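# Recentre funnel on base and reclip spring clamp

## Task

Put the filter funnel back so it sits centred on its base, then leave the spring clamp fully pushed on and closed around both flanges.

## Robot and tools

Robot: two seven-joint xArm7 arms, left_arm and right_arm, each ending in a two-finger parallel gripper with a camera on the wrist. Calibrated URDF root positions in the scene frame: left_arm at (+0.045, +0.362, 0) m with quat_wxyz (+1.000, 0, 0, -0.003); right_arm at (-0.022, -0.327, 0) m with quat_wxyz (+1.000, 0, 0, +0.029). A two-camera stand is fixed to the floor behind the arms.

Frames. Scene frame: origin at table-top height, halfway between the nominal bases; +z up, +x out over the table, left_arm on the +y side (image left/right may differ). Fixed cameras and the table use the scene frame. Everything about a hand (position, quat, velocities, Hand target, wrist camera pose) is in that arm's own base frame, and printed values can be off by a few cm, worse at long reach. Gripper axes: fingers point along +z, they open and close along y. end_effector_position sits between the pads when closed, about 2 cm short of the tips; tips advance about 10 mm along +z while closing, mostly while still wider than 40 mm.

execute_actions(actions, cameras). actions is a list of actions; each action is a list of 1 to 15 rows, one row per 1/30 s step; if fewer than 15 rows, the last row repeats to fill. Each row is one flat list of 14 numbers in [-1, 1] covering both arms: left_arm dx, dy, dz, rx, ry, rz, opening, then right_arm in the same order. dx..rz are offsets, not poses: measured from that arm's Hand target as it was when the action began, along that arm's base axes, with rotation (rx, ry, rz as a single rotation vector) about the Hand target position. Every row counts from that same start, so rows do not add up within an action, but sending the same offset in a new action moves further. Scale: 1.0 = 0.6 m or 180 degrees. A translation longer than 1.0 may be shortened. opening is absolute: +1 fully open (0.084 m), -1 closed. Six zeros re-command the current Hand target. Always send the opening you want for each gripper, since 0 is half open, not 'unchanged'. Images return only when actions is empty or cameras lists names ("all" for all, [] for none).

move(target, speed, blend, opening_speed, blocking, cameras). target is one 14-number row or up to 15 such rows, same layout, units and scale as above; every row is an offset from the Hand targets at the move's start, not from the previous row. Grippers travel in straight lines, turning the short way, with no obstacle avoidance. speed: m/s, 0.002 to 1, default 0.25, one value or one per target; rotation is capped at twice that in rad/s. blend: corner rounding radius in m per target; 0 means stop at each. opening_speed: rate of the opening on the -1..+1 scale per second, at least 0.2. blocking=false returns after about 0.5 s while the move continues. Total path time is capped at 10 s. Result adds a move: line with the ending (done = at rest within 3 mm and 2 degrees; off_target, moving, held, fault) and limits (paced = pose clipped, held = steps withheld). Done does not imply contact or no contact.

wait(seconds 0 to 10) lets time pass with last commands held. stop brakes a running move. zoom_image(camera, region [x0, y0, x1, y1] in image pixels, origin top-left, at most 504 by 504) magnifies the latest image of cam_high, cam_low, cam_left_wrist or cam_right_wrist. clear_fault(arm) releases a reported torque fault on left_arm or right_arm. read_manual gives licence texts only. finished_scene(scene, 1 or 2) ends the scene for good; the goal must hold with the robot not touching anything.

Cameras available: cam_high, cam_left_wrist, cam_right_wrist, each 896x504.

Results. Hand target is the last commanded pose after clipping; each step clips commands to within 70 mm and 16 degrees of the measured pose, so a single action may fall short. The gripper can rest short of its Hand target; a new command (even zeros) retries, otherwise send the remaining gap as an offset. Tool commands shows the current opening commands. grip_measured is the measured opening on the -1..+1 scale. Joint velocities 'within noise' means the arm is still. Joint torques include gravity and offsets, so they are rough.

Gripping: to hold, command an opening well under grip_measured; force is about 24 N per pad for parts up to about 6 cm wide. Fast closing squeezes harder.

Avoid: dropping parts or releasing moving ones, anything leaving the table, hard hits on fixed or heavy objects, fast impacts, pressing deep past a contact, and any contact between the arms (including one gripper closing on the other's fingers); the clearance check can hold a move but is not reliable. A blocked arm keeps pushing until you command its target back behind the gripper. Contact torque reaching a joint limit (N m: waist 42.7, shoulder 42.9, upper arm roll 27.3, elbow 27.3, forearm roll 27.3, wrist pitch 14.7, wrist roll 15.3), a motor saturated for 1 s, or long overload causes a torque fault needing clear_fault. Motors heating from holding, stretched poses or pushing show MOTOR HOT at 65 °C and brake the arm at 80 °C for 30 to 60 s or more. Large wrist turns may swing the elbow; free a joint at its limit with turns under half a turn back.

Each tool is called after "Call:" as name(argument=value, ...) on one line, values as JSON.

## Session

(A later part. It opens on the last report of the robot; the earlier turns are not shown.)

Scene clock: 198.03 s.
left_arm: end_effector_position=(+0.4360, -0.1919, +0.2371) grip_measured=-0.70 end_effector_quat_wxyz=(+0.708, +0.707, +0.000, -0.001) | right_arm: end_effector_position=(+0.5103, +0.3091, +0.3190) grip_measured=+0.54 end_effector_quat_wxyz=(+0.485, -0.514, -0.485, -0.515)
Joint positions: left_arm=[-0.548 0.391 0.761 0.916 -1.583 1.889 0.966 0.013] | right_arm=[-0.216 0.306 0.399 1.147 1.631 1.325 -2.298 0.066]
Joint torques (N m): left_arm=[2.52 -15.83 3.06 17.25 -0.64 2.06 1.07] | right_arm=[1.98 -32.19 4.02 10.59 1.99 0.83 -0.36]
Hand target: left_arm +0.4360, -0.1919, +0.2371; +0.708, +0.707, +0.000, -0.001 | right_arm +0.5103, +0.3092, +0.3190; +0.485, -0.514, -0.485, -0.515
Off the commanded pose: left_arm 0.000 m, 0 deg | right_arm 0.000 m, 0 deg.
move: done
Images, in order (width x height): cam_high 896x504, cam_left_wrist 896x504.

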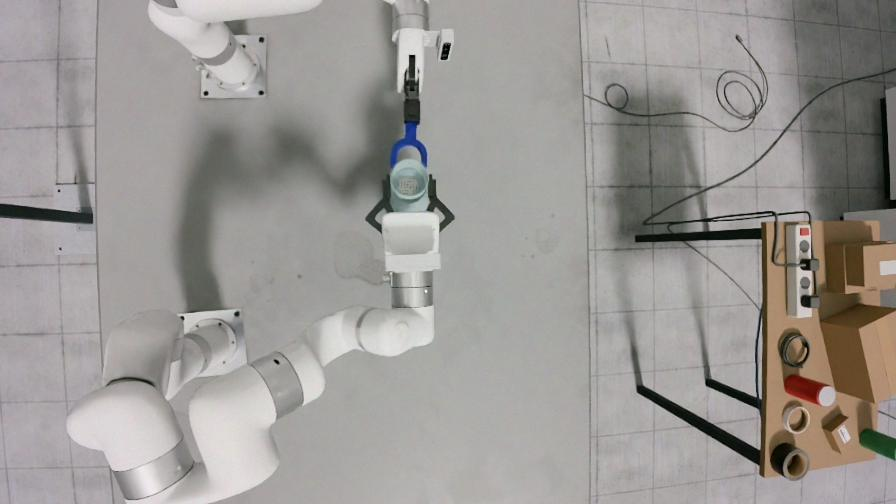

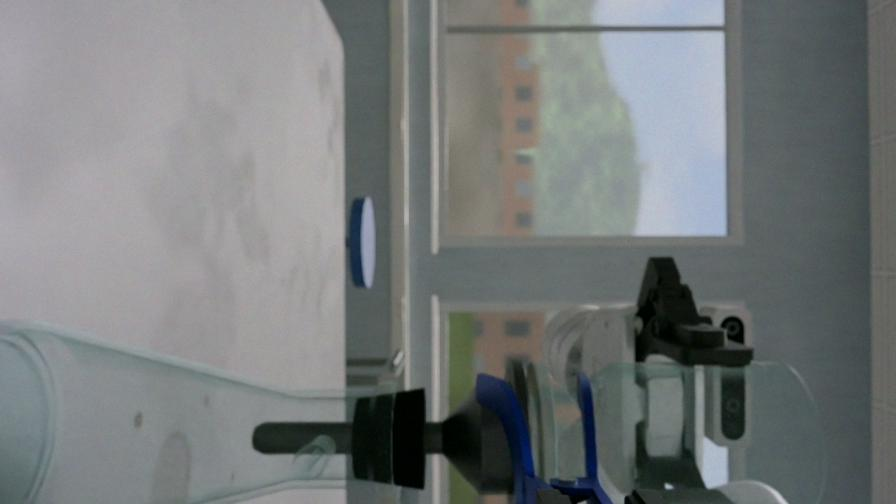

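Call:
move(target=[0,0,0,0,0,0,-1,0.0014,-0.0007,-0.0067,0,0,0,0.2], speed=0.03)

Call:
move(target=[0,-0.0955,0,0,0,0,-1,0,0,0,0,0,0,0.2], speed=0.06, cameras=["cam_high","cam_left_wrist"])

Call:
zoom_image(camera="cam_high", region=[385, 155, 435, 215])

Call:
zoom_image(camera="cam_left_wrist", region=[400, 330, 700, 504])

Scene clock: 216.13 s.
left_arm: end_effector_position=(+0.4360, -0.1919, +0.2371) grip_measured=-0.70 end_effector_quat_wxyz=(+0.708, +0.707, +0.000, -0.001) | right_arm: end_effector_position=(+0.5111, +0.3087, +0.3150) grip_measured=+0.54 end_effector_quat_wxyz=(+0.485, -0.514, -0.485, -0.515)
Joint positions: left_arm=[-0.548 0.391 0.761 0.916 -1.583 1.889 0.966 0.013] | right_arm=[-0.215 0.315 0.398 1.148 1.63 1.325 -2.306 0.066]
Joint torques (N m): left_arm=[2.05 -15.79 3.48 17.18 -0.68 1.9 0.83] | right_arm=[2.18 -32.94 1.91 10.6 0.78 0.93 -0.49]
Hand target: left_arm +0.4360, -0.1919, +0.2371; +0.708, +0.707, +0.000, -0.001 | right_arm +0.5111, +0.3087, +0.3150; +0.485, -0.514, -0.485, -0.515
Off the commanded pose: left_arm 0.000 m, 0 deg | right_arm 0.000 m, 0 deg.
move: done

Scene clock: 217.47 s.
left_arm: end_effector_position=(+0.4360, -0.2491, +0.2371) grip_measured=-0.70 end_effector_quat_wxyz=(+0.708, +0.707, +0.000, -0.001) | right_arm: end_effector_position=(+0.5111, +0.3087, +0.3150) grip_measured=+0.54 end_effector_quat_wxyz=(+0.485, -0.514, -0.485, -0.515)
Joint positions: left_arm=[-0.646 0.358 0.704 0.894 -1.683 1.774 0.947 0.013] | right_arm=[-0.215 0.315 0.398 1.148 1.63 1.325 -2.306 0.066]
Joint torques (N m): left_arm=[-2.26 -18.86 2.08 16.74 -2.06 1.06 -0.6] | right_arm=[1.92 -32.25 1.6 9.78 0.61 0.79 -0.36]
Hand target: left_arm +0.4360, -0.2492, +0.2371; +0.708, +0.707, +0.000, -0.001 | right_arm +0.5111, +0.3087, +0.3150; +0.485, -0.514, -0.485, -0.515
Off the commanded pose: left_arm 0.000 m, 0 deg | right_arm 0.000 m, 0 deg.
move: done
Images, in order (width x height): cam_high 896x504, cam_left_wrist 896x504.

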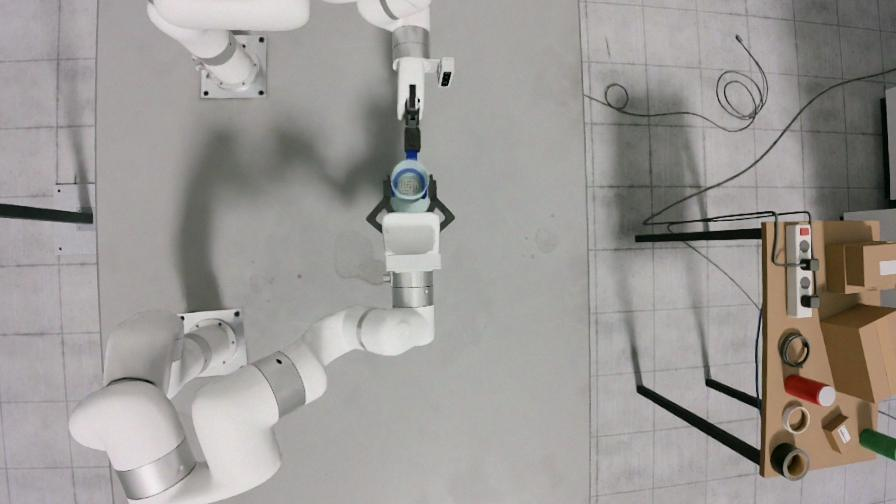

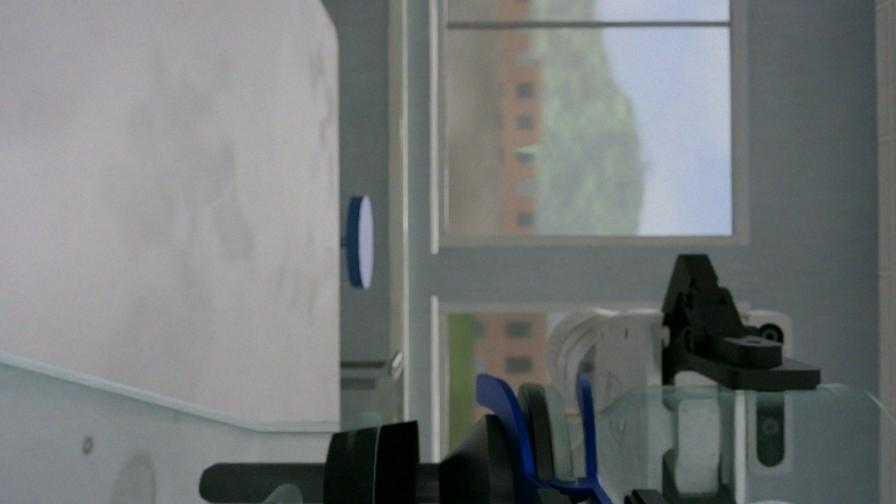

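Scaled by 8.400 from the camera's 896x504 image, which has a finer 1280x720 frame.

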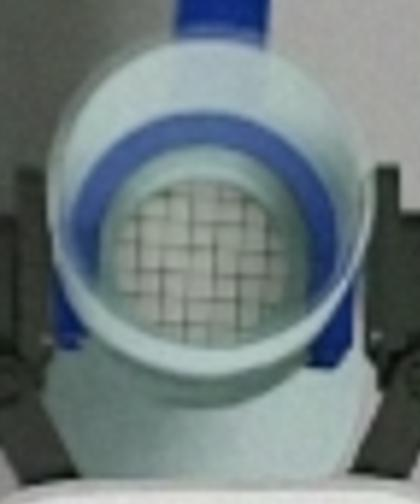

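Scaled by 1.680 from the camera's 896x504 image, which has a finer 1280x720 frame.

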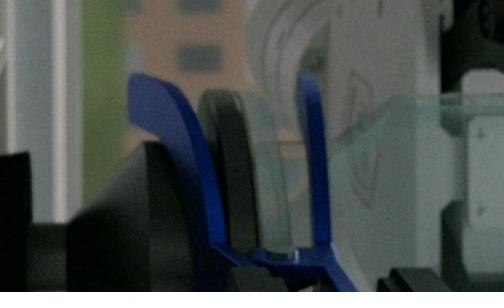

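Call:
move(target=[0,-0.0042,0,0,0,0,-1,0,0,0,0,0,0,0.2], speed=0.03)

Call:
move(target=[0,0,0,0,0,0,0.1,0,0,0,0,0,0,0.2], opening_speed=0.5)

Call:
move(target=[0,0.0,0,0,0,0,0.3,0,0,0,0,0,0,1], opening_speed=0.5)

Call:
move(target=[0,0.15,0,0,0,0,0.3,-0.011,-0.19,0,0,0,0,1], speed=0.12, cameras=["all"])

Call:
zoom_image(camera="cam_high", region=[380, 130, 440, 215])

Call:
zoom_image(camera="cam_left_wrist", region=[200, 204, 700, 504])

Scene clock: 226.83 s.
left_arm: end_effector_position=(+0.4360, -0.2516, +0.2371) grip_measured=-0.70 end_effector_quat_wxyz=(+0.708, +0.707, +0.000, -0.001) | right_arm: end_effector_position=(+0.5111, +0.3087, +0.3150) grip_measured=+0.54 end_effector_quat_wxyz=(+0.485, -0.514, -0.485, -0.515)
Joint positions: left_arm=[-0.65 0.358 0.701 0.893 -1.688 1.769 0.946 0.013] | right_arm=[-0.215 0.315 0.398 1.148 1.63 1.325 -2.306 0.066]
Joint torques (N m): left_arm=[-2.71 -19.54 1.49 16.57 -1.76 1.14 -0.62] | right_arm=[2.26 -33.74 2.1 9.47 0.98 0.77 -0.13]
Hand target: left_arm +0.4360, -0.2517, +0.2371; +0.708, +0.707, +0.000, -0.001 | right_arm +0.5111, +0.3087, +0.3150; +0.485, -0.514, -0.485, -0.515
Off the commanded pose: left_arm 0.000 m, 0 deg | right_arm 0.000 m, 0 deg.
move: done

Scene clock: 229.30 s.
left_arm: end_effector_position=(+0.4360, -0.2517, +0.2371) grip_measured=+0.09 end_effector_quat_wxyz=(+0.708, +0.707, +0.000, -0.001) | right_arm: end_effector_position=(+0.5111, +0.3087, +0.3150) grip_measured=+0.54 end_effector_quat_wxyz=(+0.485, -0.514, -0.485, -0.515)
Joint positions: left_arm=[-0.65 0.358 0.701 0.893 -1.688 1.769 0.946 0.048] | right_arm=[-0.215 0.315 0.398 1.148 1.63 1.325 -2.306 0.066]
Joint torques (N m): left_arm=[0.14 -16.11 2.65 15.67 -1.07 1 0.1] | right_arm=[-0.77 -34.59 1.51 10.28 1.25 0.76 0.15]
Hand target: left_arm +0.4360, -0.2517, +0.2371; +0.708, +0.707, +0.000, -0.001 | right_arm +0.5111, +0.3087, +0.3150; +0.485, -0.514, -0.485, -0.515
Off the commanded pose: left_arm 0.000 m, 0 deg | right_arm 0.000 m, 0 deg.
move: done

Scene clock: 231.17 s.
left_arm: end_effector_position=(+0.4360, -0.2517, +0.2371) grip_measured=+0.29 end_effector_quat_wxyz=(+0.708, +0.707, +0.000, -0.001) | right_arm: end_effector_position=(+0.5111, +0.3087, +0.3150) grip_measured=+1.00 end_effector_quat_wxyz=(+0.485, -0.514, -0.485, -0.515)
Joint positions: left_arm=[-0.65 0.358 0.701 0.893 -1.688 1.769 0.946 0.056] | right_arm=[-0.215 0.315 0.398 1.148 1.63 1.325 -2.306 0.084]
Joint torques (N m): left_arm=[-0.76 -16.2 2.35 15.41 -1.2 1.22 0.98] | right_arm=[0.11 -34.38 2.82 9.01 1.57 0.69 -0.11]
Hand target: left_arm +0.4360, -0.2517, +0.2371; +0.708, +0.707, +0.000, -0.001 | right_arm +0.5111, +0.3087, +0.3150; +0.485, -0.514, -0.485, -0.515
Off the commanded pose: left_arm 0.000 m, 0 deg | right_arm 0.000 m, 0 deg.
move: done

Scene clock: 232.53 s.
left_arm: end_effector_position=(+0.4360, -0.1617, +0.2371) grip_measured=+0.29 end_effector_quat_wxyz=(+0.708, +0.707, +0.000, -0.001) | right_arm: end_effector_position=(+0.5045, +0.1948, +0.3150) grip_measured=+1.00 end_effector_quat_wxyz=(+0.485, -0.514, -0.485, -0.515)
Joint positions: left_arm=[-0.492 0.419 0.787 0.941 -1.536 1.953 0.978 0.056] | right_arm=[-0.379 0.281 0.286 1.114 1.483 1.553 -2.295 0.084]
Joint torques (N m): left_arm=[2.31 -16.42 3.75 16.75 -0.26 1.89 1.02] | right_arm=[-2.09 -30.92 0.8 9.65 0.68 1.56 0.45]
Hand target: left_arm +0.4360, -0.1617, +0.2371; +0.708, +0.707, +0.000, -0.001 | right_arm +0.5045, +0.1947, +0.3150; +0.485, -0.514, -0.485, -0.515
Off the commanded pose: left_arm 0.000 m, 0 deg | right_arm 0.000 m, 0 deg.
move: done

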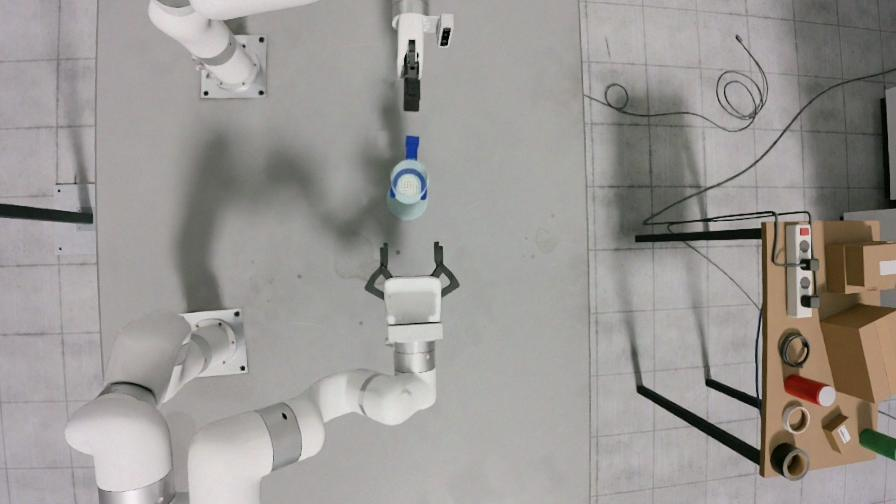

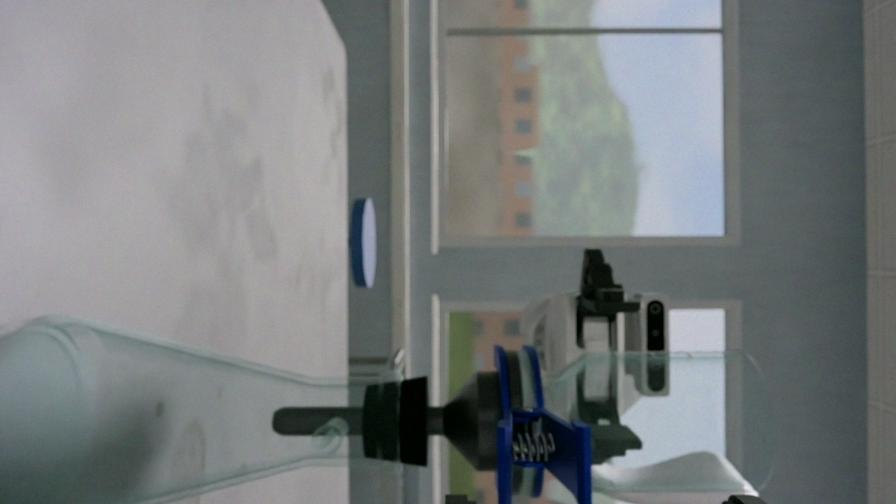

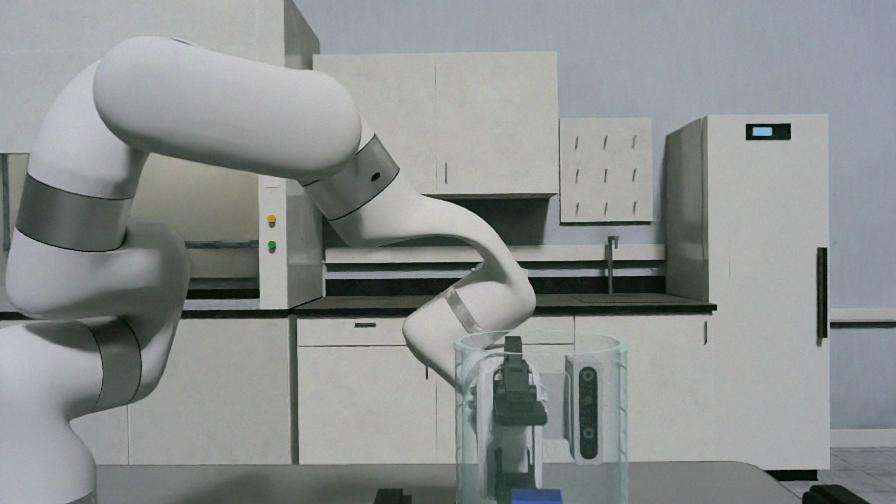

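Scaled by 5.929 from the camera's 896x504 image, which has a finer 1280x720 frame.

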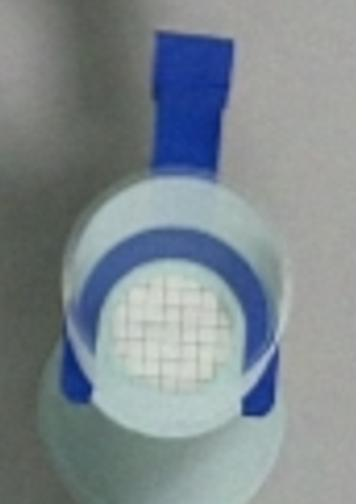

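Scaled by 1.008 from the camera's 896x504 image, which has a finer 1280x720 frame.

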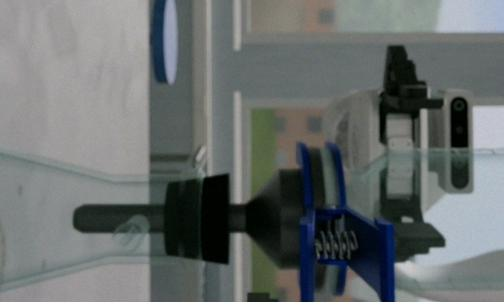

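Clamped and centred.

Call:
finished_scene(scene=1)

The scene is finished: the task was done.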